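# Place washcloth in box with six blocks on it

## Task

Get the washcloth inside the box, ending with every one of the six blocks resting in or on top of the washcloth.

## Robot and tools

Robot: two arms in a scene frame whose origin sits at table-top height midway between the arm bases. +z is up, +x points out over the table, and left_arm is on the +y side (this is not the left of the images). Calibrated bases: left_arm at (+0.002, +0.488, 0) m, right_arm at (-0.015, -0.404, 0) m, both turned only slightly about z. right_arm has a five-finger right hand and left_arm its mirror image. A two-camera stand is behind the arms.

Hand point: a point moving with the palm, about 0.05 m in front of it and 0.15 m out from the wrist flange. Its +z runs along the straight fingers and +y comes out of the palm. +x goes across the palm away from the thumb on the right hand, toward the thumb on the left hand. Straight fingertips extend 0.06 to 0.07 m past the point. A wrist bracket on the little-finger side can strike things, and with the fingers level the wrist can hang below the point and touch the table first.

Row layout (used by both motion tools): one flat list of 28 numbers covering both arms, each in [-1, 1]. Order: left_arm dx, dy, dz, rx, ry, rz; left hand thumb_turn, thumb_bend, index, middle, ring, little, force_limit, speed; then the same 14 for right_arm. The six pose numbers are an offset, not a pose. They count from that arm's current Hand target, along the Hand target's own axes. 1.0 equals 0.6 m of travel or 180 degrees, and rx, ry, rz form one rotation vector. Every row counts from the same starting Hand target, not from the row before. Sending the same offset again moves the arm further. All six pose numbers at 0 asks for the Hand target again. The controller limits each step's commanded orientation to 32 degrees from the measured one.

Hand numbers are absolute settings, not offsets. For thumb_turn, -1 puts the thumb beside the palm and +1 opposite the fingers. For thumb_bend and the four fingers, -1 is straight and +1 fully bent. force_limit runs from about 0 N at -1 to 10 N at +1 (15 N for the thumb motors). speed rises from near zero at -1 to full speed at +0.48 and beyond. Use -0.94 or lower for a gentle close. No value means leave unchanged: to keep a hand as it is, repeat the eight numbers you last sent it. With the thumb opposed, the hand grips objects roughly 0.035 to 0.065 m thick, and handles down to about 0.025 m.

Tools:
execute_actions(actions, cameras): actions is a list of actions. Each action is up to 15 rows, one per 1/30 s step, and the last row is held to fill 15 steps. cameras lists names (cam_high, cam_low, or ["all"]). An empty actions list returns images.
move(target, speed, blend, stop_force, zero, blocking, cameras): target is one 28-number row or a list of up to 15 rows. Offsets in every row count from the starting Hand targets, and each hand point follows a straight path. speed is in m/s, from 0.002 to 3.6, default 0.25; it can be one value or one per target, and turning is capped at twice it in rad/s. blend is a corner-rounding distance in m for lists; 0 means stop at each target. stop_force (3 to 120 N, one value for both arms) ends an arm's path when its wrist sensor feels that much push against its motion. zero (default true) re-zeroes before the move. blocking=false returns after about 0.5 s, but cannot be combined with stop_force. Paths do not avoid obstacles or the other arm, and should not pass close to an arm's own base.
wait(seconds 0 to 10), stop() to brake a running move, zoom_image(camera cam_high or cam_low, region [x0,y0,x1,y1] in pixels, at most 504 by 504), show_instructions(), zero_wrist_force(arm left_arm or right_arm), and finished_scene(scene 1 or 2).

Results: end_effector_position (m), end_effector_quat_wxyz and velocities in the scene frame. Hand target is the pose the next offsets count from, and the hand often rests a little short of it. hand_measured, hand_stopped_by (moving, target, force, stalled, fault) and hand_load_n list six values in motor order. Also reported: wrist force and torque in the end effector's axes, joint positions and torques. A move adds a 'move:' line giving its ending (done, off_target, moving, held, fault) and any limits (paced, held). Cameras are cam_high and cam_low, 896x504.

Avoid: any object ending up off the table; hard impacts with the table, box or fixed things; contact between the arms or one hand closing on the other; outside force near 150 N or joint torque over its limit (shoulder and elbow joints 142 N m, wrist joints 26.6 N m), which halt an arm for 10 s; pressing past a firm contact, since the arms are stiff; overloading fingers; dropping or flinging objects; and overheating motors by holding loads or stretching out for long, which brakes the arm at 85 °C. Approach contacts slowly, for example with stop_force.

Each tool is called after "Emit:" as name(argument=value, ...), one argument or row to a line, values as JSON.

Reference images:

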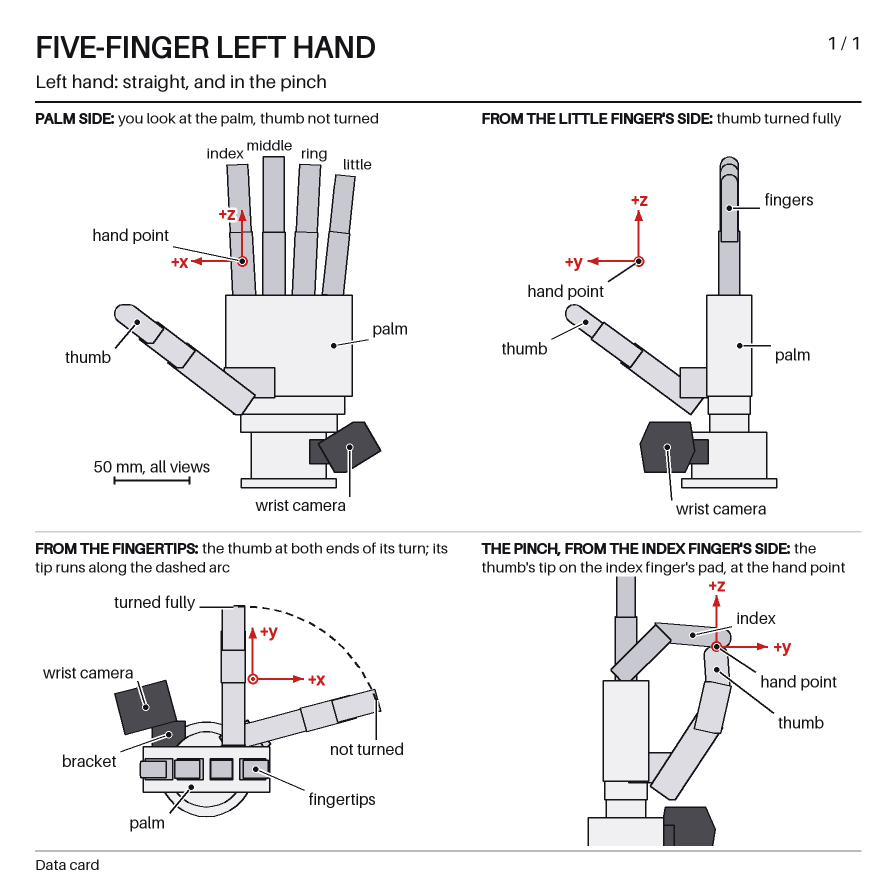

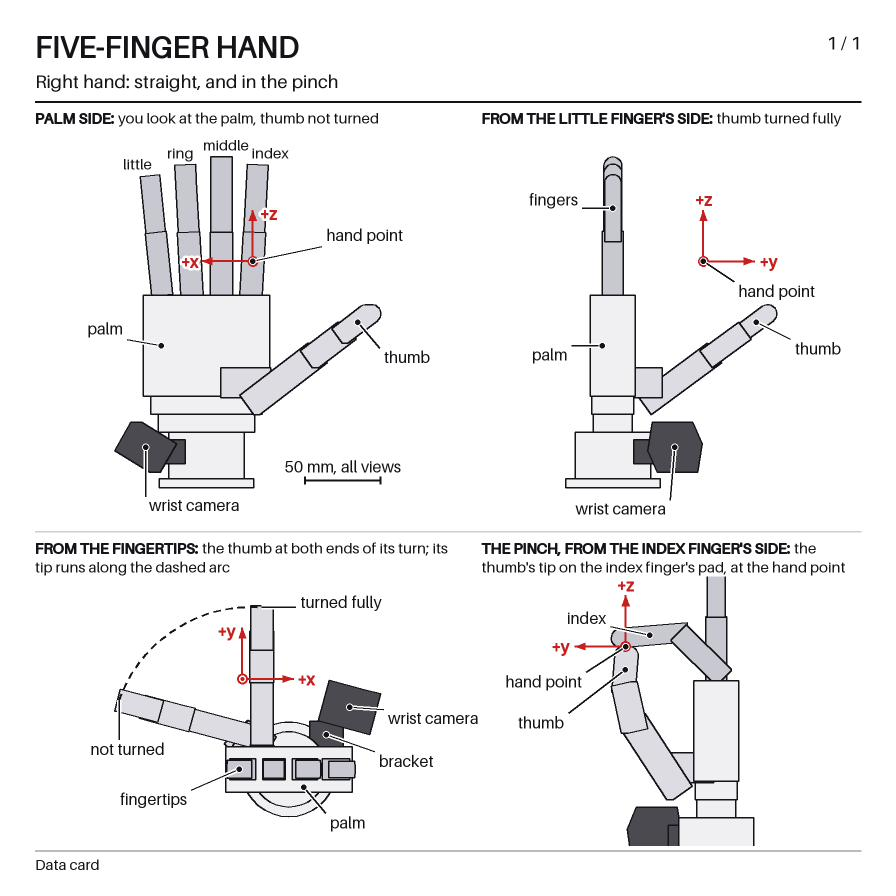

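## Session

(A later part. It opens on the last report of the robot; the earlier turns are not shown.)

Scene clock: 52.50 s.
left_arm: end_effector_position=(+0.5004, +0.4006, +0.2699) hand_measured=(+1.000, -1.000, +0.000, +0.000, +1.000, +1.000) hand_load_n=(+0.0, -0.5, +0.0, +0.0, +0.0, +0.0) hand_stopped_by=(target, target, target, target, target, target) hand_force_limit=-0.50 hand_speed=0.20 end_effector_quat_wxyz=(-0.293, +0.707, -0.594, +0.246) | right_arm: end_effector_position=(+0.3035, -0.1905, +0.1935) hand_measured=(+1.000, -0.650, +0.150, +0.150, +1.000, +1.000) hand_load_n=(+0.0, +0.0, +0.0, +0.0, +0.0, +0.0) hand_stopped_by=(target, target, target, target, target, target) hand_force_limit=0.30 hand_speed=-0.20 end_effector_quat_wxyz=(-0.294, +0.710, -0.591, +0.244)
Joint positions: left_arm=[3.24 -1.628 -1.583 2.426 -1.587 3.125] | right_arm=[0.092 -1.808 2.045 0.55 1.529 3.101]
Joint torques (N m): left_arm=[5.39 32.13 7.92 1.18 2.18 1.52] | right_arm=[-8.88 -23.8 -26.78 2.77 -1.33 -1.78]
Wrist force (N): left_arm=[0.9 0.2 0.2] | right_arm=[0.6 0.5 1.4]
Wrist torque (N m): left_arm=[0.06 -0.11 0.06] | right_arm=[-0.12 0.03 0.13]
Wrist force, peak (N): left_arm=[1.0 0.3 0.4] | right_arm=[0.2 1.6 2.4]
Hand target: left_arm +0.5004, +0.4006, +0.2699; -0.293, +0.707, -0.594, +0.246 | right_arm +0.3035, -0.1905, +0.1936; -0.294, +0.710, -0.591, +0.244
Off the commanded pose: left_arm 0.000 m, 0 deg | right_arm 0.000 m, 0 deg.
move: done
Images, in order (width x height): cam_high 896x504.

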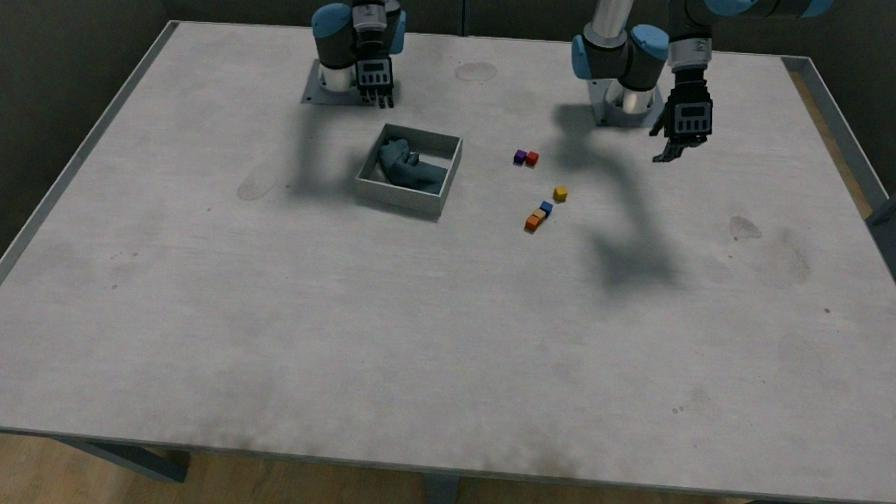

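Emit:
move(
  target=[0.3145,0.464,-0.0633,0,0.1453,0.1453,0.85,-1,0,1,1,1,-0.5,0.2,-0.548,-0.2305,0.4512,0,-0.1748,-0.1748,0.85,-1,0,1,1,1,-0.5,0.2],
  speed=0.35,
  cameras=["cam_high"],
)

Emit:
zoom_image(
  camera="cam_high",
  region=[490, 110, 610, 240],
)

Scene clock: 62.10 s.
left_arm: end_effector_position=(+0.3127, +0.1760, +0.0998) hand_measured=(+0.850, -1.000, +0.000, +1.000, +1.000, +1.000) hand_load_n=(+0.0, +0.0, +0.0, +0.0, +0.0, +0.0) hand_stopped_by=(target, target, target, target, target, target) hand_force_limit=-0.50 hand_speed=0.20 end_effector_quat_wxyz=(+0.200, -0.482, +0.788, -0.326) | right_arm: end_effector_position=(+0.5281, +0.1853, +0.1000) hand_measured=(+0.850, -1.000, +0.000, +1.000, +1.000, +1.000) hand_load_n=(+0.0, +0.0, +0.0, +0.0, +0.0, +0.0) hand_stopped_by=(target, target, target, target, target, target) hand_force_limit=-0.50 hand_speed=0.20 end_effector_quat_wxyz=(-0.365, +0.881, -0.278, +0.115)
Joint positions: left_arm=[2.718 -1.581 -2.089 2.883 -1.501 3.212] | right_arm=[0.522 -0.631 0.699 0.76 1.288 2.848]
Joint torques (N m): left_arm=[-6.52 7.17 31.73 1.47 -2.03 -2.09] | right_arm=[8.61 -47.05 -26.47 2.85 0.45 -1.79]
Wrist force (N): left_arm=[0.2 0.3 0.2] | right_arm=[0.3 0.4 1.1]
Wrist torque (N m): left_arm=[0.07 -0.05 0.09] | right_arm=[-0.09 0.07 0.11]
Wrist force, peak (N): left_arm=[1.4 1.0 0.2] | right_arm=[0.5 -0.2 2.4]
Hand target: left_arm +0.3127, +0.1760, +0.0998; +0.200, -0.482, +0.788, -0.326 | right_arm +0.5282, +0.1853, +0.1000; -0.365, +0.881, -0.278, +0.115
Off the commanded pose: left_arm 0.000 m, 0 deg | right_arm 0.000 m, 0 deg.
move: done
Images, in order (width x height): cam_high 896x504.

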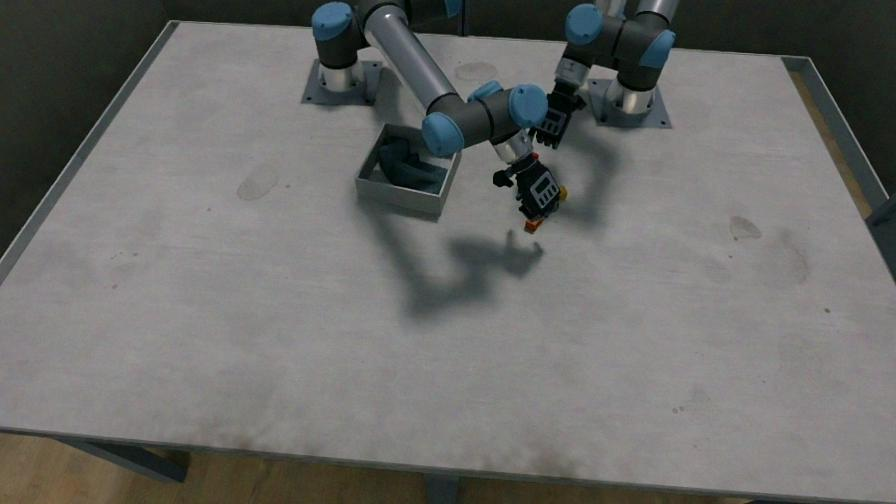

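Scaled by 3.877 from the camera's 896x504 image, which has a finer 1280x720 frame.

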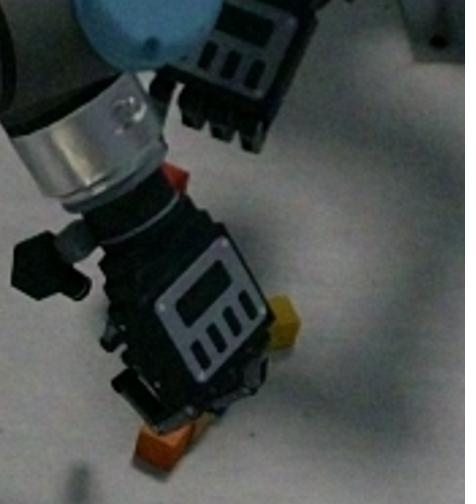

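Emit:
zoom_image(
  camera="cam_high",
  region=[515, 185, 565, 235],
)

Emit:
zoom_image(
  camera="cam_high",
  region=[515, 120, 575, 180],
)

Scaled by 10.080 from the camera's 896x504 image, which has a finer 1280x720 frame.

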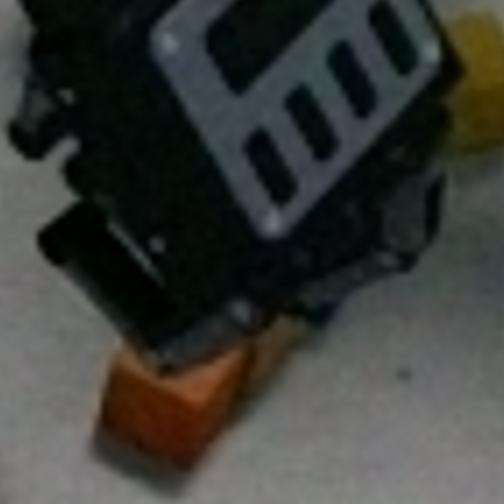

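Scaled by 8.400 from the camera's 896x504 image, which has a finer 1280x720 frame.

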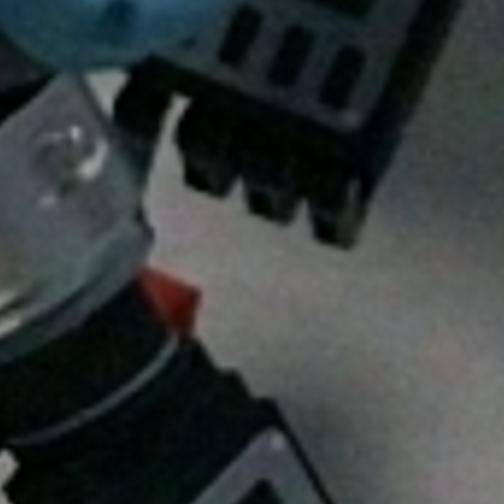

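Emit:
move(
  target=[0,0.0831,0.0831,0,0,0,0.85,-1,0,1,1,1,-0.5,0.2,0,0.0831,0.0831,0,0,0,0.85,-1,0,1,1,1,-0.5,0.2],
  speed=0.09,
  stop_force=4,
  cameras=["cam_high"],
)

Emit:
zoom_image(
  camera="cam_high",
  region=[500, 120, 590, 240],
)

Scene clock: 66.87 s.
left_arm: end_effector_position=(+0.3128, +0.1760, +0.0292) hand_measured=(+0.850, -1.000, +0.000, +1.000, +1.000, +1.000) hand_load_n=(+0.0, +0.0, +0.0, +0.0, +0.0, +0.0) hand_stopped_by=(target, target, target, target, target, target) hand_force_limit=-0.50 hand_speed=0.20 end_effector_quat_wxyz=(+0.200, -0.482, +0.788, -0.326) | right_arm: end_effector_position=(+0.5281, +0.1854, +0.0295) hand_measured=(+0.850, -1.000, +0.000, +1.000, +1.000, +1.000) hand_load_n=(+0.0, -0.5, +0.0, +0.0, +0.0, +0.0) hand_stopped_by=(target, target, target, target, target, target) hand_force_limit=-0.50 hand_speed=0.20 end_effector_quat_wxyz=(-0.365, +0.881, -0.278, +0.115)
Joint positions: left_arm=[2.718 -1.698 -2.185 3.096 -1.501 3.212] | right_arm=[0.522 -0.597 0.815 0.609 1.288 2.848]
Joint torques (N m): left_arm=[-6.4 9.35 0.73 1.49 -1.79 -2.03] | right_arm=[8.73 -47.3 -9.11 -1.18 1.27 1.69]
Wrist force (N): left_arm=[0.6 0.1 0.1] | right_arm=[0.5 0.5 1.2]
Wrist torque (N m): left_arm=[0.06 -0.12 0.11] | right_arm=[-0.11 0.02 0.12]
Wrist force, peak (N): left_arm=[0.6 0.5 0.7] | right_arm=[0.6 1.0 1.5]
Hand target: left_arm +0.3128, +0.1760, +0.0292; +0.200, -0.482, +0.788, -0.326 | right_arm +0.5281, +0.1854, +0.0295; -0.365, +0.881, -0.278, +0.115
Off the commanded pose: left_arm 0.000 m, 0 deg | right_arm 0.000 m, 0 deg.
move: done
Images, in order (width x height): cam_high 896x504.

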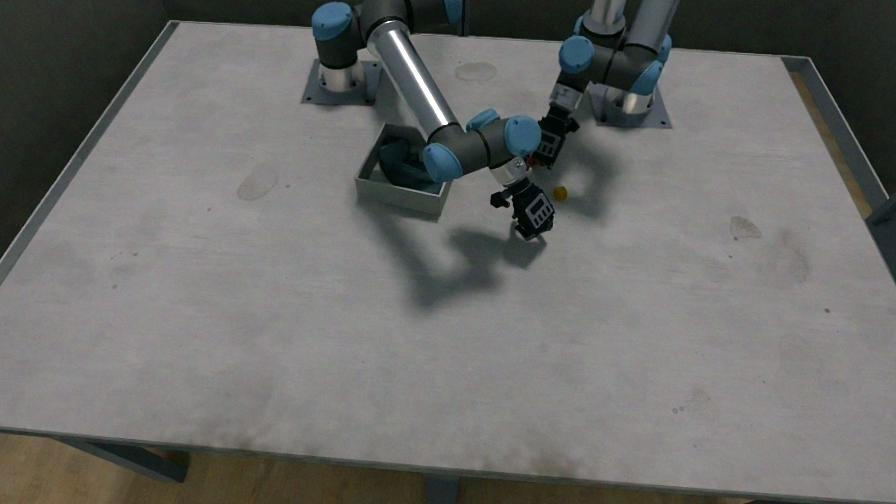

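Scaled by 4.200 from the camera's 896x504 image, which has a finer 1280x720 frame.

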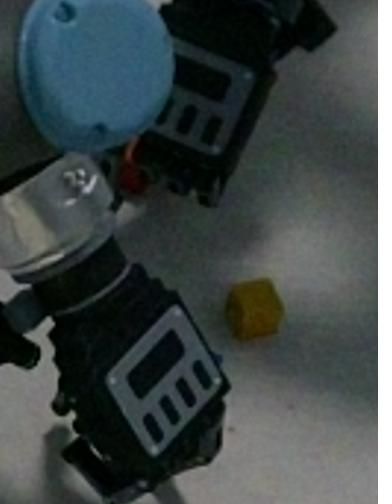

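Emit:
move(
  target=[0,0,0,0,0,0,0.85,0,0.45,1,1,1,-0.5,-0.7,0,0,0,0,0,0,0.85,0,0.45,1,1,1,-0.5,-0.7],
  speed=0.09,
)

Emit:
move(
  target=[0,-0.1532,-0.1532,0,0,0,0.85,0,0.45,1,1,1,-0.5,-0.7,0,-0.1532,-0.1532,0,0,0,0.85,0,0.45,1,1,1,-0.5,-0.7],
  speed=0.15,
  cameras=["cam_high"],
)

Emit:
zoom_image(
  camera="cam_high",
  region=[500, 110, 600, 240],
)

Scene clock: 69.30 s.
left_arm: end_effector_position=(+0.3128, +0.1760, +0.0292) hand_measured=(+0.850, -0.448, +0.450, +1.000, +1.000, +1.000) hand_load_n=(+2.0, +4.5, +0.0, -1.0, +0.0, +0.0) hand_stopped_by=(target, force, target, target, target, target) hand_force_limit=-0.50 hand_speed=-0.70 end_effector_quat_wxyz=(+0.200, -0.482, +0.788, -0.326) | right_arm: end_effector_position=(+0.5281, +0.1854, +0.0295) hand_measured=(+0.850, -0.804, +0.384, +1.000, +1.000, +1.000) hand_load_n=(-1.5, +5.0, +2.5, +0.0, +0.0, +0.5) hand_stopped_by=(target, force, force, target, target, target) hand_force_limit=-0.50 hand_speed=-0.70 end_effector_quat_wxyz=(-0.365, +0.881, -0.278, +0.115)
Joint positions: left_arm=[2.718 -1.698 -2.185 3.096 -1.501 3.212] | right_arm=[0.522 -0.597 0.815 0.609 1.288 2.848]
Joint torques (N m): left_arm=[-6.1 9.35 2.36 0.99 -1.88 -2.07] | right_arm=[8.79 -47.92 -10.67 -0.61 1.21 1.63]
Wrist force (N): left_arm=[0.8 0.3 0.0] | right_arm=[0.5 0.4 1.2]
Wrist torque (N m): left_arm=[0.09 -0.14 0.11] | right_arm=[-0.13 0.04 0.11]
Wrist force, peak (N): left_arm=[0.9 0.3 0.0] | right_arm=[0.5 0.4 1.5]
Hand target: left_arm +0.3128, +0.1760, +0.0292; +0.200, -0.482, +0.788, -0.326 | right_arm +0.5281, +0.1854, +0.0295; -0.365, +0.881, -0.278, +0.115
Off the commanded pose: left_arm 0.000 m, 0 deg | right_arm 0.000 m, 0 deg.
move: done

Scene clock: 70.80 s.
left_arm: end_effector_position=(+0.3127, +0.1760, +0.1592) hand_measured=(+0.850, -0.448, +0.450, +1.000, +1.000, +1.000) hand_load_n=(+2.0, +4.5, +0.0, -1.0, +0.0, +0.0) hand_stopped_by=(target, force, target, target, target, target) hand_force_limit=-0.50 hand_speed=-0.70 end_effector_quat_wxyz=(+0.200, -0.482, +0.788, -0.326) | right_arm: end_effector_position=(+0.5282, +0.1853, +0.1595) hand_measured=(+0.850, -0.804, +0.384, +1.000, +1.000, +1.000) hand_load_n=(-1.5, +5.5, +2.5, +0.0, +0.0, +0.0) hand_stopped_by=(target, force, force, target, target, target) hand_force_limit=-0.50 hand_speed=-0.70 end_effector_quat_wxyz=(-0.365, +0.881, -0.278, +0.115)
Joint positions: left_arm=[2.718 -1.514 -1.987 2.713 -1.501 3.212] | right_arm=[0.522 -0.629 0.543 0.914 1.288 2.848]
Joint torques (N m): left_arm=[6.68 26.23 33.47 -2.26 2.57 1.88] | right_arm=[-5.27 -47.79 -26.33 2.84 0.83 -1.78]
Wrist force (N): left_arm=[0.7 0.2 0.2] | right_arm=[0.4 0.4 1.0]
Wrist torque (N m): left_arm=[0.06 -0.12 0.04] | right_arm=[-0.10 0.04 0.12]
Wrist force, peak (N): left_arm=[0.5 1.0 0.9] | right_arm=[0.5 1.4 2.1]
Hand target: left_arm +0.3127, +0.1760, +0.1592; +0.200, -0.482, +0.788, -0.326 | right_arm +0.5282, +0.1853, +0.1595; -0.365, +0.881, -0.278, +0.115
Off the commanded pose: left_arm 0.000 m, 0 deg | right_arm 0.000 m, 0 deg.
move: done
Images, in order (width x height): cam_high 896x504.

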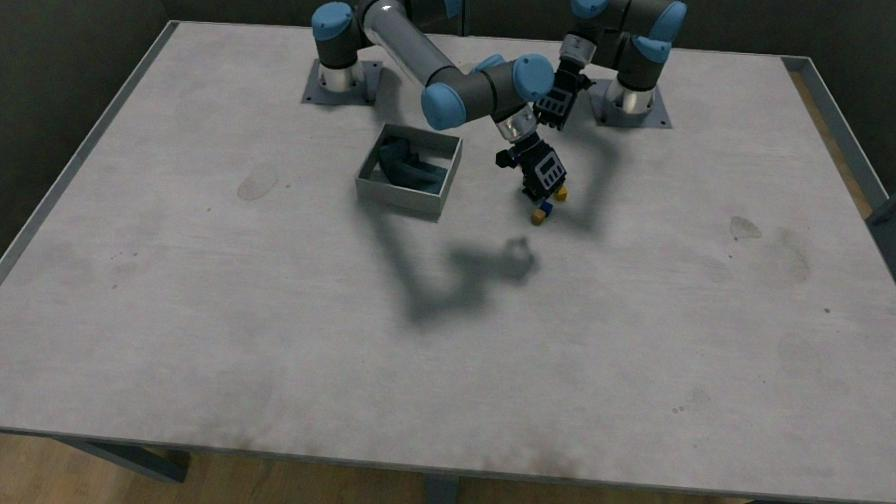

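Scaled by 3.877 from the camera's 896x504 image, which has a finer 1280x720 frame.

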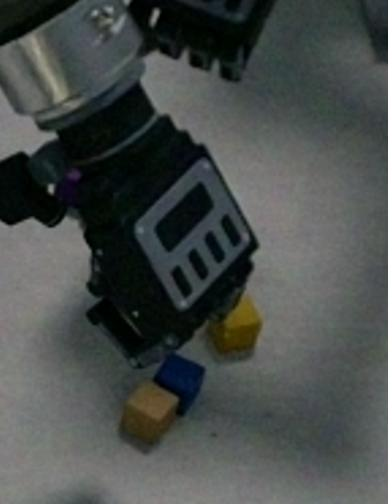

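Emit:
move(
  target=[0,0,0,0,0,0,0.85,0,0.45,1,1,1,-0.5,-0.7,0.1097,0.352,-0.305,0,0.2652,0.2652,0.85,0,0.45,1,1,1,-0.5,-0.7],
  speed=0.4,
  cameras=["cam_high"],
)

Emit:
zoom_image(
  camera="cam_high",
  region=[490, 80, 620, 240],
)

Emit:
zoom_image(
  camera="cam_high",
  region=[350, 90, 480, 220],
)

Scene clock: 74.07 s.
left_arm: end_effector_position=(+0.3127, +0.1760, +0.1592) hand_measured=(+0.850, -0.448, +0.450, +1.000, +1.000, +1.000) hand_load_n=(+2.0, +4.5, +0.0, -1.5, +0.5, +0.0) hand_stopped_by=(target, force, target, target, target, target) hand_force_limit=-0.50 hand_speed=-0.70 end_effector_quat_wxyz=(+0.200, -0.482, +0.788, -0.326) | right_arm: end_effector_position=(+0.4220, -0.0807, +0.1395) hand_measured=(+0.850, -0.804, +0.384, +1.000, +1.000, +1.000) hand_load_n=(-1.5, +5.5, +2.5, +0.0, +0.0, +0.0) hand_stopped_by=(target, force, force, target, target, target) hand_force_limit=-0.50 hand_speed=-0.70 end_effector_quat_wxyz=(+0.239, -0.578, +0.721, -0.298)
Joint positions: left_arm=[2.718 -1.514 -1.986 2.713 -1.501 3.212] | right_arm=[0.481 -1.246 1.629 0.549 2.063 3.709]
Joint torques (N m): left_arm=[7 25.05 33.33 -2.31 2.46 1.84] | right_arm=[-8.86 -48.55 -7.93 3.26 2.39 1.71]
Wrist force (N): left_arm=[0.8 0.2 0.1] | right_arm=[0.4 0.5 1.2]
Wrist torque (N m): left_arm=[0.05 -0.12 0.05] | right_arm=[-0.04 0.06 0.02]
Wrist force, peak (N): left_arm=[1.0 0.3 0.3] | right_arm=[0.1 -0.4 1.7]
Hand target: left_arm +0.3127, +0.1760, +0.1592; +0.200, -0.482, +0.788, -0.326 | right_arm +0.4220, -0.0807, +0.1395; +0.239, -0.578, +0.721, -0.298
Off the commanded pose: left_arm 0.000 m, 0 deg | right_arm 0.000 m, 0 deg.
move: done
Images, in order (width x height): cam_high 896x504.

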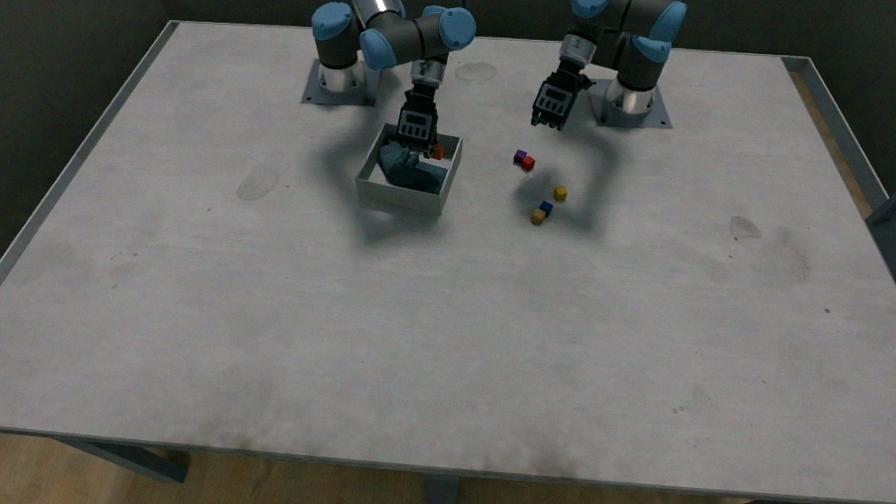

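Scaled by 3.150 from the camera's 896x504 image, which has a finer 1280x720 frame.

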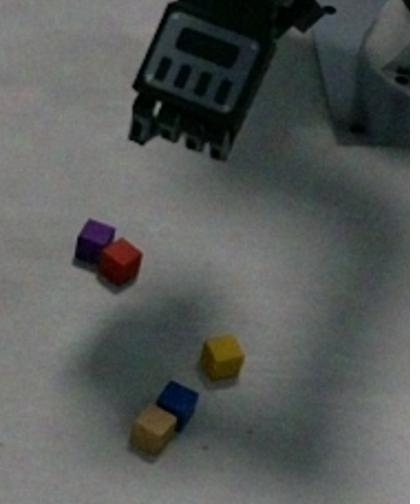

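Scaled by 3.877 from the camera's 896x504 image, which has a finer 1280x720 frame.

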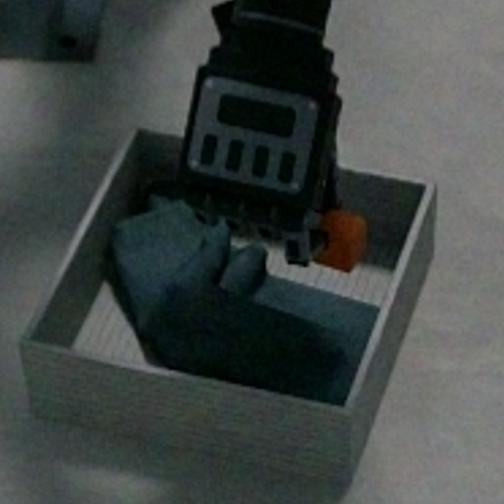

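Emit:
zoom_image(
  camera="cam_high",
  region=[505, 142, 550, 177],
)

Emit:
zoom_image(
  camera="cam_high",
  region=[400, 110, 460, 170],
)

Scaled by 11.200 from the camera's 896x504 image, which has a finer 1280x720 frame.

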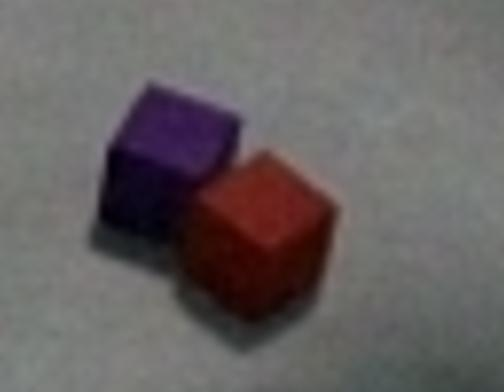

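Scaled by 8.400 from the camera's 896x504 image, which has a finer 1280x720 frame.

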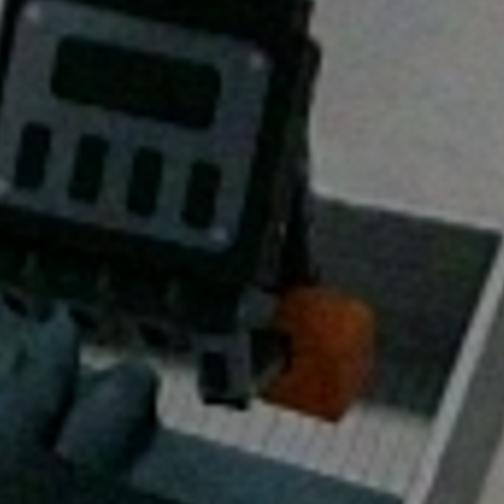

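Emit:
move(
  target=[
    [0.0115,0.0792,0.1072,0,0.0864,0.0864,0.85,-1,0,1,1,1,-0.5,0.2,0,0.06,0.06,0,0,0,0.85,0,0.45,1,1,1,-0.5,-0.7],
    [0.0115,0.1388,0.1668,0,0.0864,0.0864,0.85,-1,0,1,1,1,-0.5,0.2,0,0.1255,0.1255,0,0,0,0.85,0,0.45,1,1,1,-0.5,-0.7],
  ],
  speed=0.09,
  stop_force=4,
  cameras=["cam_high"],
)

Emit:
zoom_image(
  camera="cam_high",
  region=[350, 90, 480, 220],
)

Emit:
zoom_image(
  camera="cam_high",
  region=[490, 100, 590, 200],
)

Scene clock: 83.23 s.
left_arm: end_effector_position=(+0.3202, +0.1645, +0.0296) hand_measured=(+0.850, -1.000, +0.000, +1.000, +1.000, +1.000) hand_load_n=(+0.0, -0.5, +0.0, +0.0, +0.0, +0.0) hand_stopped_by=(target, target, target, target, target, target) hand_force_limit=-0.50 hand_speed=0.20 end_effector_quat_wxyz=(+0.134, -0.323, +0.865, -0.359) | right_arm: end_effector_position=(+0.4216, -0.0808, +0.0483) hand_measured=(+0.850, -0.804, +0.384, +1.000, +1.000, +1.000) hand_load_n=(-1.5, +5.0, +2.5, +0.0, +0.5, +0.0) hand_stopped_by=(target, force, force, target, target, target) hand_force_limit=-0.50 hand_speed=-0.70 end_effector_quat_wxyz=(+0.239, -0.578, +0.721, -0.298)
Joint positions: left_arm=[2.842 -1.772 -2.117 3.006 -1.155 3.599] | right_arm=[0.481 -1.144 1.746 0.331 2.063 3.71]
Joint torques (N m): left_arm=[-6.99 12 0.69 1.1 -1.53 -2.03] | right_arm=[-0.17 -50.56 -22.75 3.27 -0.72 -0.33]
Wrist force (N): left_arm=[0.8 0.2 -0.1] | right_arm=[0.5 0.4 0.9]
Wrist torque (N m): left_arm=[0.09 -0.13 0.09] | right_arm=[-0.03 0.05 0.02]
Wrist force, peak (N): left_arm=[0.8 0.6 0.2] | right_arm=[1.3 -3.2 -2.8]
Hand target: left_arm +0.3202, +0.1645, +0.0296; +0.134, -0.323, +0.865, -0.359 | right_arm +0.4216, -0.0808, +0.0483; +0.239, -0.578, +0.721, -0.298 (not the last commanded pose)
Off the commanded pose: left_arm 0.000 m, 0 deg | right_arm 0.015 m, 0 deg.
move: contact (right_arm)
Images, in order (width x height): cam_high 896x504.

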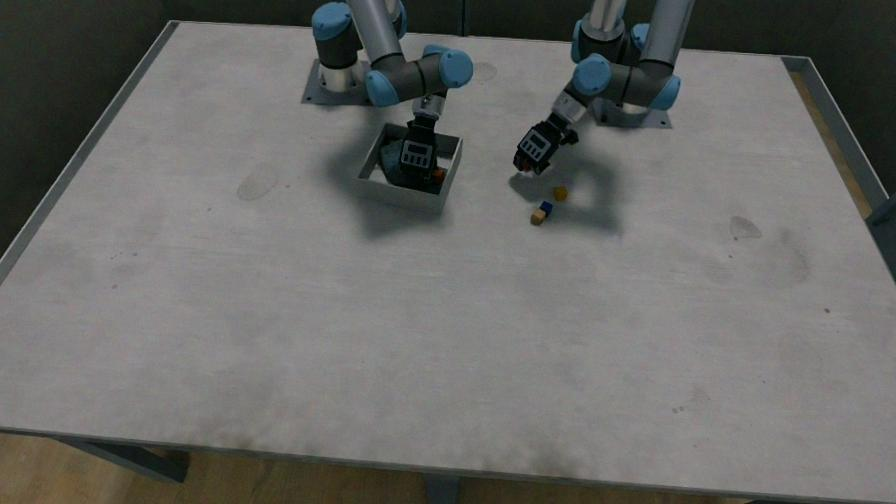

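Scaled by 3.877 from the camera's 896x504 image, which has a finer 1280x720 frame.

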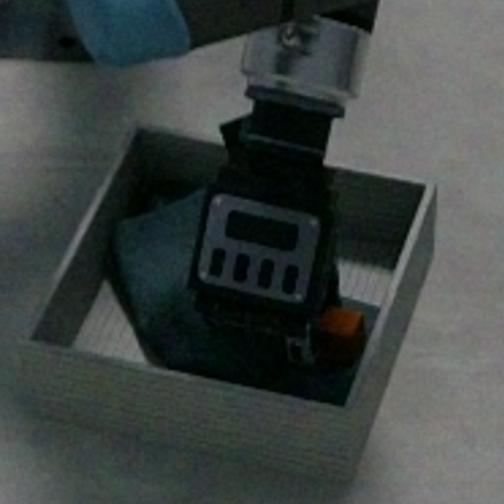

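Scaled by 5.040 from the camera's 896x504 image, which has a finer 1280x720 frame.

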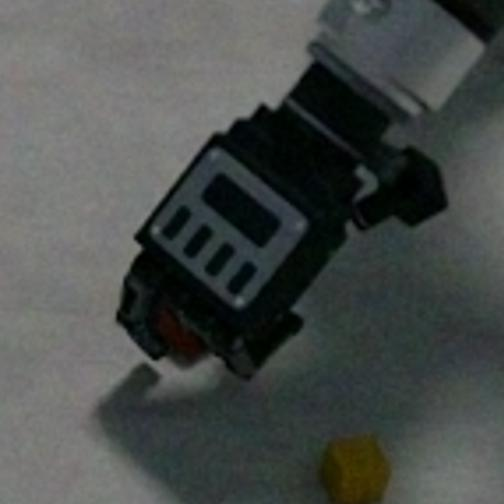

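Emit:
zoom_image(
  camera="cam_high",
  region=[508, 145, 553, 180],
)

Scaled by 11.200 from the camera's 896x504 image, which has a finer 1280x720 frame.

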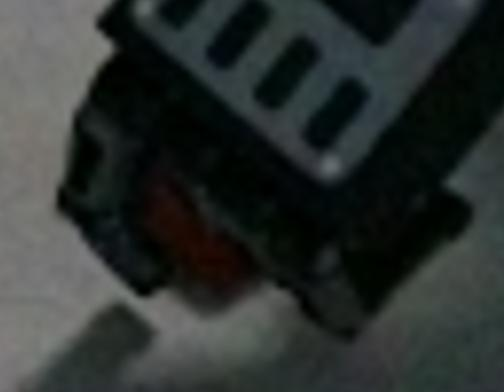

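Emit:
move(
  target=[
    [0,0,0,0,0,0,0.85,-0.1,0.45,1,1,1,-0.5,-0.7,0,0.0015,0.0015,0,0,0,0.85,-1,0.1,1,1,1,-0.5,-0.3],
    [0,-0.1532,-0.1532,0,0,0,0.85,-0.1,0.45,1,1,1,-0.5,-0.7,0,-0.13,-0.13,0,0,0,0.85,-1,0.1,1,1,1,-0.5,-0.3],
  ],
  speed=[0.1,0.18],
  cameras=["cam_high"],
)

Emit:
zoom_image(
  camera="cam_high",
  region=[350, 90, 480, 220],
)

Emit:
zoom_image(
  camera="cam_high",
  region=[490, 100, 590, 240],
)

Scene clock: 88.03 s.
left_arm: end_effector_position=(+0.3201, +0.1645, +0.1595) hand_measured=(+0.850, -0.448, +0.450, +1.000, +1.000, +1.000) hand_load_n=(+2.0, +4.5, +0.0, -1.0, +0.0, +0.0) hand_stopped_by=(target, force, target, target, target, target) hand_force_limit=-0.50 hand_speed=-0.70 end_effector_quat_wxyz=(+0.134, -0.323, +0.865, -0.359) | right_arm: end_effector_position=(+0.4218, -0.0809, +0.1585) hand_measured=(+0.850, -1.000, +0.100, +1.000, +1.000, +1.000) hand_load_n=(+0.0, +0.0, +0.0, +0.0, +0.0, +0.0) hand_stopped_by=(target, target, target, target, target, target) hand_force_limit=-0.50 hand_speed=-0.30 end_effector_quat_wxyz=(+0.239, -0.578, +0.721, -0.298)
Joint positions: left_arm=[2.842 -1.59 -1.931 2.638 -1.155 3.599] | right_arm=[0.481 -1.262 1.599 0.596 2.063 3.709]
Joint torques (N m): left_arm=[7.07 28.24 32.17 -2.7 2.86 1.84] | right_arm=[0.83 -48.1 -24.45 3.18 2.27 1.67]
Wrist force (N): left_arm=[0.8 0.1 0.2] | right_arm=[0.1 0.6 1.4]
Wrist torque (N m): left_arm=[0.06 -0.10 0.06] | right_arm=[-0.06 0.10 0.04]
Wrist force, peak (N): left_arm=[1.0 -0.7 -0.9] | right_arm=[0.3 1.0 1.7]
Hand target: left_arm +0.3201, +0.1645, +0.1596; +0.134, -0.323, +0.865, -0.359 | right_arm +0.4218, -0.0809, +0.1586; +0.239, -0.578, +0.721, -0.298
Off the commanded pose: left_arm 0.000 m, 0 deg | right_arm 0.000 m, 0 deg.
move: done
Images, in order (width x height): cam_high 896x504.

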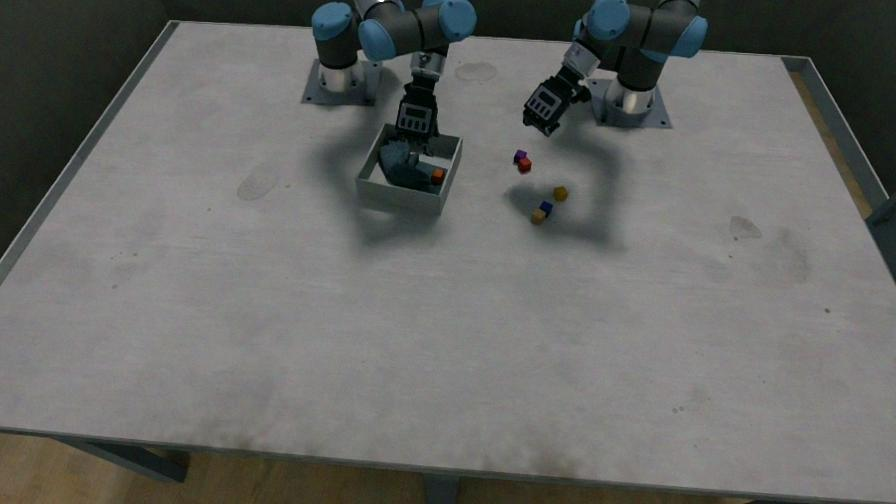

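Scaled by 3.877 from the camera's 896x504 image, which has a finer 1280x720 frame.

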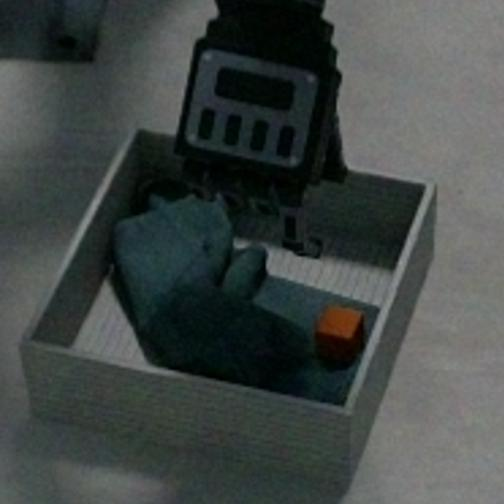

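Scaled by 3.600 from the camera's 896x504 image, which has a finer 1280x720 frame.

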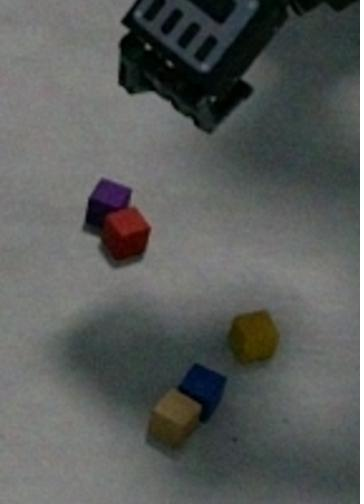

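Emit:
zoom_image(
  camera="cam_high",
  region=[505, 142, 550, 177],
)

Emit:
zoom_image(
  camera="cam_high",
  region=[525, 180, 575, 230],
)

Scaled by 11.200 from the camera's 896x504 image, which has a finer 1280x720 frame.

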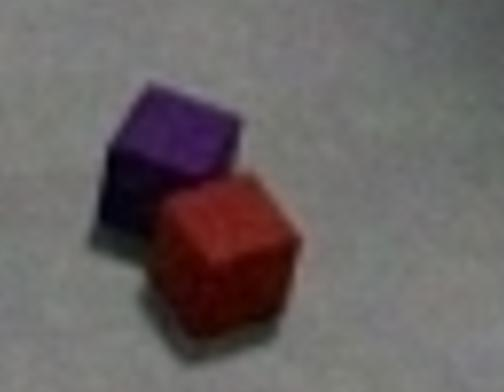

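Scaled by 10.080 from the camera's 896x504 image, which has a finer 1280x720 frame.

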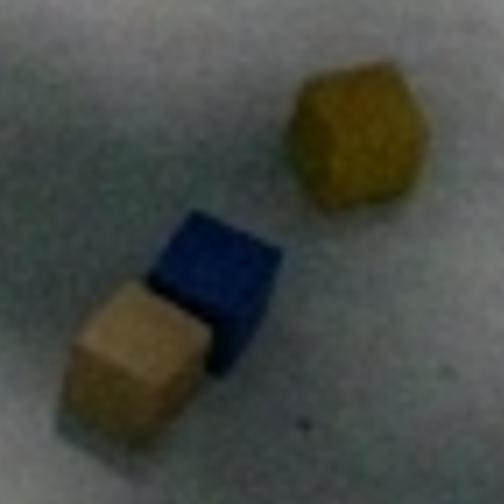

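Emit:
move(
  target=[
    [0.0135,0.0788,0.1098,0,0.0668,0.0668,0.85,-1,-0.1,1,1,1,-0.5,0.2,-0.2458,-0.0023,0.0023,0,-0.1227,-0.1227,0.85,-1,-0.1,1,1,1,-0.5,0.2],
    [0.0135,0.14,0.171,0,0.0668,0.0668,0.85,-1,-0.1,1,1,1,-0.5,0.2,-0.4917,0.0762,0.0852,0,-0.2455,-0.2455,0.85,-1,-0.1,1,1,1,-0.5,0.2],
  ],
  speed=[0.3,0.25],
  blend=0.02,
  cameras=["cam_high"],
)

Emit:
zoom_image(
  camera="cam_high",
  region=[500, 130, 580, 230],
)

Scene clock: 100.13 s.
left_arm: end_effector_position=(+0.3227, +0.1493, +0.0276) hand_measured=(+0.850, -1.000, -0.100, +1.000, +1.000, +1.000) hand_load_n=(+0.0, +0.0, +0.0, +0.0, +0.0, +0.5) hand_stopped_by=(target, target, target, target, target, target) hand_force_limit=-0.50 hand_speed=0.20 end_effector_quat_wxyz=(+0.080, -0.192, +0.904, -0.374) | right_arm: end_effector_position=(+0.4896, +0.2063, +0.0901) hand_measured=(+0.850, -1.000, -0.100, +1.000, +1.000, +1.000) hand_load_n=(+0.0, +0.0, +0.0, +0.0, +0.0, +0.5) hand_stopped_by=(target, target, target, target, target, target) hand_force_limit=-0.50 hand_speed=0.20 end_effector_quat_wxyz=(-0.359, +0.868, -0.317, +0.130)
Joint positions: left_arm=[2.868 -1.886 -2.009 2.863 -0.968 3.901] | right_arm=[0.597 -0.69 0.829 0.662 1.4 2.97]
Joint torques (N m): left_arm=[-6.51 16.02 -0.16 0.72 1.29 -2.09] | right_arm=[8.66 -45.43 -26.2 2.85 -1.48 -1.8]
Wrist force (N): left_arm=[0.7 0.4 0.0] | right_arm=[0.5 0.4 1.3]
Wrist torque (N m): left_arm=[0.09 -0.12 0.05] | right_arm=[-0.12 0.03 0.09]
Wrist force, peak (N): left_arm=[0.9 0.2 0.4] | right_arm=[0.4 -0.1 1.9]
Hand target: left_arm +0.3227, +0.1493, +0.0276; +0.080, -0.192, +0.904, -0.374 | right_arm +0.4896, +0.2063, +0.0901; -0.359, +0.868, -0.317, +0.130
Off the commanded pose: left_arm 0.000 m, 0 deg | right_arm 0.000 m, 0 deg.
move: done
Images, in order (width x height): cam_high 896x504.

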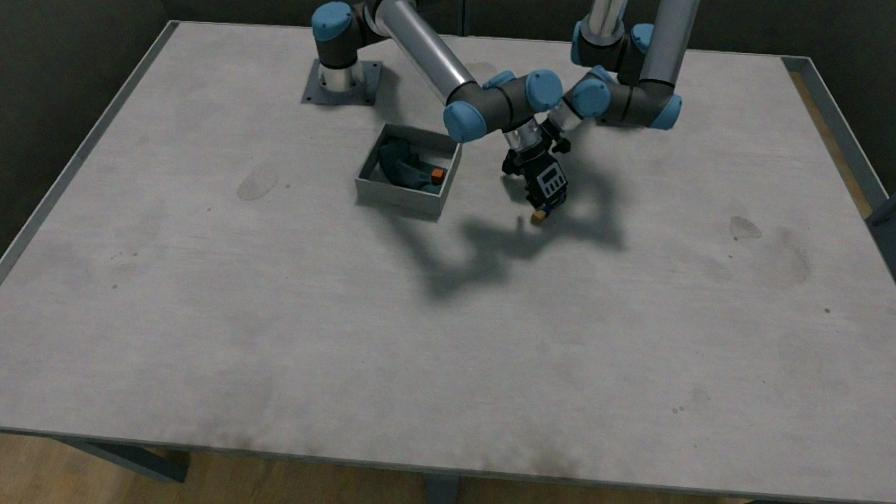

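Scaled by 5.040 from the camera's 896x504 image, which has a finer 1280x720 frame.

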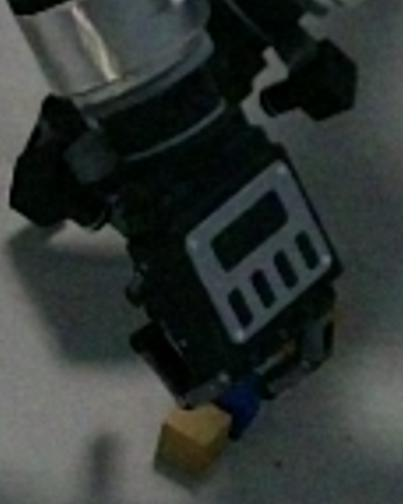

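Emit:
move(
  target=[0,0,0,0,0,0,0.85,-0.7,-0.1,1,1,1,-0.5,-0.3,0,0.0738,0.0738,0,0,0,0.85,-1,-0.1,1,1,1,-0.5,0.2],
  speed=0.1,
  stop_force=4,
)

Emit:
move(
  target=[0,0,0,0,0,0,0.85,-0.2,0.4,1,1,1,-0.5,-0.6,0,0,0,0,0,0,0.85,-0.7,-0.1,1,1,1,-0.5,-0.3],
  speed=0.1,
)

Emit:
move(
  target=[0,-0.1532,-0.1532,0,0,0,0.85,-0.2,0.4,1,1,1,-0.5,-0.6,0,0,0,0,0,0,0.85,-0.2,0.4,1,1,1,-0.5,-0.6],
  speed=0.15,
  cameras=["cam_high"],
)

Emit:
zoom_image(
  camera="cam_high",
  region=[490, 100, 590, 230],
)

Scene clock: 102.53 s.
left_arm: end_effector_position=(+0.3227, +0.1493, +0.0276) hand_measured=(+0.850, -0.700, -0.100, +1.000, +1.000, +1.000) hand_load_n=(+0.0, +0.0, +0.0, +0.0, +0.5, +0.0) hand_stopped_by=(target, target, target, target, target, target) hand_force_limit=-0.50 hand_speed=-0.30 end_effector_quat_wxyz=(+0.080, -0.192, +0.904, -0.374) | right_arm: end_effector_position=(+0.4895, +0.2063, +0.0275) hand_measured=(+0.850, -1.000, -0.100, +1.000, +1.000, +1.000) hand_load_n=(+0.0, -0.5, +0.0, +0.0, +0.0, +0.0) hand_stopped_by=(target, target, target, target, target, target) hand_force_limit=-0.50 hand_speed=0.20 end_effector_quat_wxyz=(-0.359, +0.868, -0.317, +0.130)
Joint positions: left_arm=[2.868 -1.886 -2.009 2.863 -0.968 3.901] | right_arm=[0.597 -0.652 0.92 0.533 1.4 2.97]
Joint torques (N m): left_arm=[-6.32 16.57 2.08 0.43 -0.51 -2.1] | right_arm=[8.83 -45.71 -8.69 -1.29 1.14 1.68]
Wrist force (N): left_arm=[0.8 0.2 -0.1] | right_arm=[0.5 0.2 1.4]
Wrist torque (N m): left_arm=[0.06 -0.13 0.06] | right_arm=[-0.18 0.04 0.09]
Wrist force, peak (N): left_arm=[0.9 0.3 0.2] | right_arm=[0.8 0.6 1.7]
Hand target: left_arm +0.3227, +0.1493, +0.0276; +0.080, -0.192, +0.904, -0.374 | right_arm +0.4895, +0.2063, +0.0275; -0.359, +0.868, -0.317, +0.130
Off the commanded pose: left_arm 0.000 m, 0 deg | right_arm 0.000 m, 0 deg.
move: done

Scene clock: 103.10 s.
left_arm: end_effector_position=(+0.3227, +0.1493, +0.0276) hand_measured=(+0.850, -0.572, +0.154, +1.000, +1.000, +1.000) hand_load_n=(-0.5, +6.0, +5.5, +0.5, +0.0, +0.0) hand_stopped_by=(target, force, force, target, target, target) hand_force_limit=-0.50 hand_speed=-0.60 end_effector_quat_wxyz=(+0.080, -0.192, +0.904, -0.374) | right_arm: end_effector_position=(+0.4895, +0.2063, +0.0275) hand_measured=(+0.850, -0.700, -0.100, +1.000, +1.000, +1.000) hand_load_n=(+0.0, +0.0, +0.0, +0.0, +0.0, +0.0) hand_stopped_by=(target, target, target, target, target, target) hand_force_limit=-0.50 hand_speed=-0.30 end_effector_quat_wxyz=(-0.359, +0.868, -0.317, +0.130)
Joint positions: left_arm=[2.868 -1.886 -2.009 2.863 -0.968 3.901] | right_arm=[0.597 -0.652 0.92 0.533 1.4 2.97]
Joint torques (N m): left_arm=[-5.64 16.13 2.37 0.32 -0.52 -2.07] | right_arm=[8.74 -45.88 -10.35 -0.8 1.1 1.7]
Wrist force (N): left_arm=[0.6 0.2 0.5] | right_arm=[0.4 0.2 1.1]
Wrist torque (N m): left_arm=[0.04 -0.09 0.05] | right_arm=[-0.17 0.05 0.09]
Wrist force, peak (N): left_arm=[0.9 0.4 -0.2] | right_arm=[0.6 0.1 1.5]
Hand target: left_arm +0.3227, +0.1493, +0.0276; +0.080, -0.192, +0.904, -0.374 | right_arm +0.4895, +0.2063, +0.0275; -0.359, +0.868, -0.317, +0.130
Off the commanded pose: left_arm 0.000 m, 0 deg | right_arm 0.000 m, 0 deg.
move: done

Scene clock: 104.53 s.
left_arm: end_effector_position=(+0.3226, +0.1492, +0.1576) hand_measured=(+0.850, -0.572, +0.154, +1.000, +1.000, +1.000) hand_load_n=(-0.5, +6.0, +5.5, +0.0, +0.0, +0.0) hand_stopped_by=(target, force, force, target, target, target) hand_force_limit=-0.50 hand_speed=-0.60 end_effector_quat_wxyz=(+0.080, -0.192, +0.904, -0.374) | right_arm: end_effector_position=(+0.4895, +0.2063, +0.0275) hand_measured=(+0.850, -0.572, +0.154, +1.000, +1.000, +1.000) hand_load_n=(+0.5, +6.0, +5.0, +0.0, +0.0, +0.0) hand_stopped_by=(target, force, force, target, target, target) hand_force_limit=-0.50 hand_speed=-0.60 end_effector_quat_wxyz=(-0.359, +0.868, -0.317, +0.130)
Joint positions: left_arm=[2.868 -1.707 -1.842 2.517 -0.968 3.901] | right_arm=[0.597 -0.652 0.92 0.533 1.4 2.97]
Joint torques (N m): left_arm=[6.88 32.99 31.08 -3.03 3.18 1.79] | right_arm=[8.56 -46.03 -13.07 0.16 1.16 1.62]
Wrist force (N): left_arm=[0.8 0.2 0.1] | right_arm=[0.6 0.2 1.5]
Wrist torque (N m): left_arm=[0.06 -0.12 0.08] | right_arm=[-0.19 0.02 0.10]
Wrist force, peak (N): left_arm=[0.7 1.2 0.6] | right_arm=[0.5 0.2 1.7]
Hand target: left_arm +0.3227, +0.1493, +0.1576; +0.080, -0.192, +0.904, -0.374 | right_arm +0.4895, +0.2063, +0.0275; -0.359, +0.868, -0.317, +0.130
Off the commanded pose: left_arm 0.000 m, 0 deg | right_arm 0.000 m, 0 deg.
move: done
Images, in order (width x height): cam_high 896x504.

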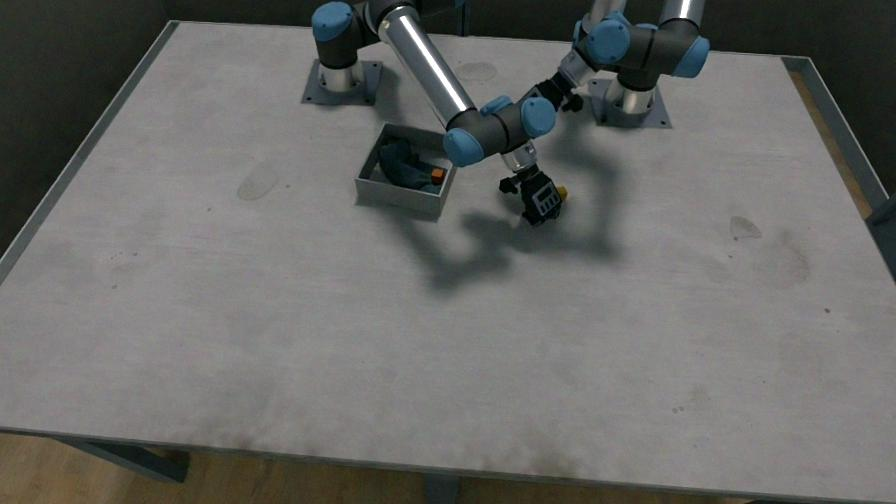

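Scaled by 3.877 from the camera's 896x504 image, which has a finer 1280x720 frame.

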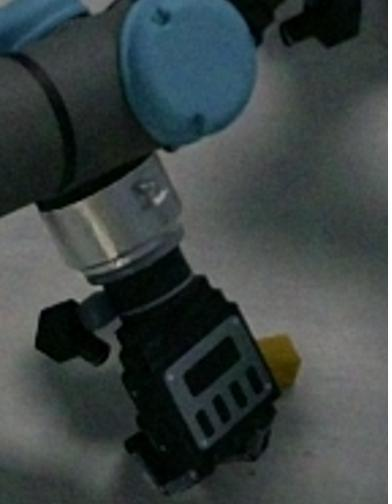

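Emit:
move(
  target=[
    [0,0,0,0,0,0,0.85,-0.2,0.4,1,1,1,-0.5,-0.6,0,-0.1178,-0.1178,0,0,0,0.85,-0.2,0.4,1,1,1,-0.5,-0.6],
    [0,0,0,0,0,0,0.85,-0.2,0.4,1,1,1,-0.5,-0.6,0.23,0.2397,-0.4577,0,0.2455,0.2455,0.85,-0.2,0.4,1,1,1,-0.5,-0.6],
  ],
  speed=[0.2,0.4],
  blend=0.03,
  cameras=["cam_high"],
)

Emit:
zoom_image(
  camera="cam_high",
  region=[350, 90, 480, 220],
)

Emit:
zoom_image(
  camera="cam_high",
  region=[490, 90, 590, 230],
)

Scene clock: 114.30 s.
left_arm: end_effector_position=(+0.3227, +0.1493, +0.1576) hand_measured=(+0.850, -0.572, +0.154, +1.000, +1.000, +1.000) hand_load_n=(-0.5, +6.0, +5.5, +0.0, +0.0, +0.0) hand_stopped_by=(target, force, force, target, target, target) hand_force_limit=-0.50 hand_speed=-0.60 end_effector_quat_wxyz=(+0.080, -0.192, +0.904, -0.374) | right_arm: end_effector_position=(+0.4047, -0.1089, +0.1200) hand_measured=(+0.850, -0.572, +0.154, +1.000, +1.000, +1.000) hand_load_n=(+0.5, +6.0, +5.0, +0.0, +0.0, +0.0) hand_stopped_by=(target, force, force, target, target, target) hand_force_limit=-0.50 hand_speed=-0.60 end_effector_quat_wxyz=(+0.239, -0.578, +0.721, -0.298)
Joint positions: left_arm=[2.868 -1.707 -1.842 2.517 -0.968 3.901] | right_arm=[0.439 -1.304 1.758 0.462 2.038 3.672]
Joint torques (N m): left_arm=[6.47 31.62 32.24 -3.11 3.16 1.81] | right_arm=[-8.5 -45.66 -7 3.11 2.37 1.59]
Wrist force (N): left_arm=[0.6 0.3 0.1] | right_arm=[0.4 0.8 1.0]
Wrist torque (N m): left_arm=[0.08 -0.09 0.06] | right_arm=[0.00 0.08 0.05]
Wrist force, peak (N): left_arm=[0.9 0.4 0.4] | right_arm=[0.3 1.4 2.6]
Hand target: left_arm +0.3227, +0.1493, +0.1576; +0.080, -0.192, +0.904, -0.374 | right_arm +0.4047, -0.1090, +0.1200; +0.239, -0.578, +0.721, -0.298
Off the commanded pose: left_arm 0.000 m, 0 deg | right_arm 0.000 m, 0 deg.
move: done
Images, in order (width x height): cam_high 896x504.

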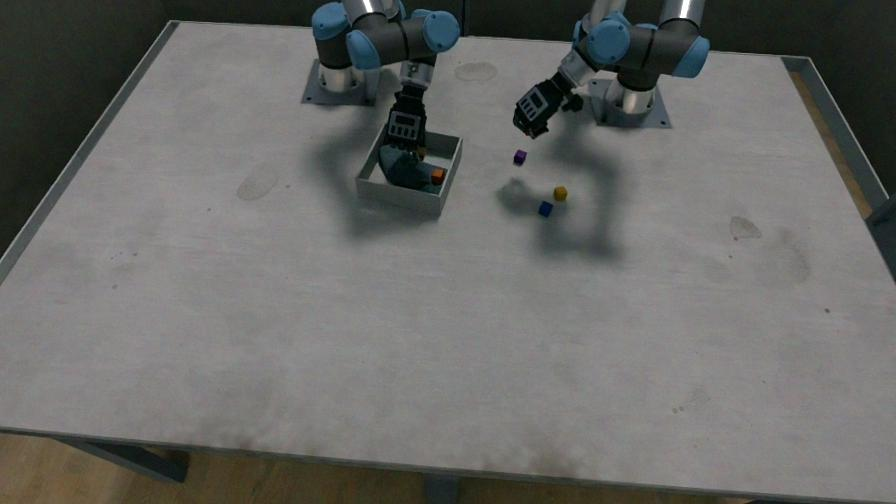

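Scaled by 3.877 from the camera's 896x504 image, which has a finer 1280x720 frame.

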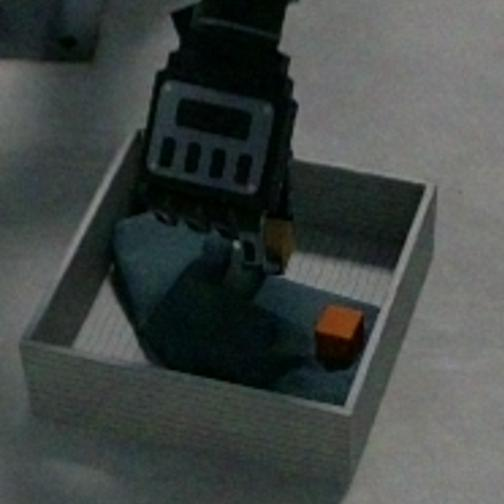

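Scaled by 3.600 from the camera's 896x504 image, which has a finer 1280x720 frame.

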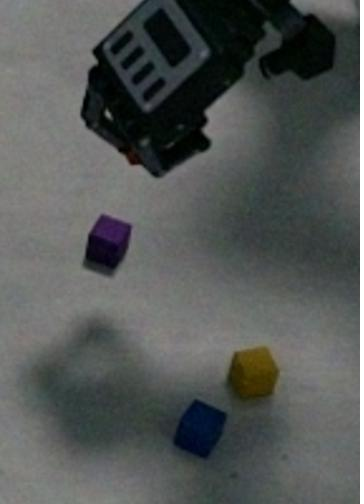

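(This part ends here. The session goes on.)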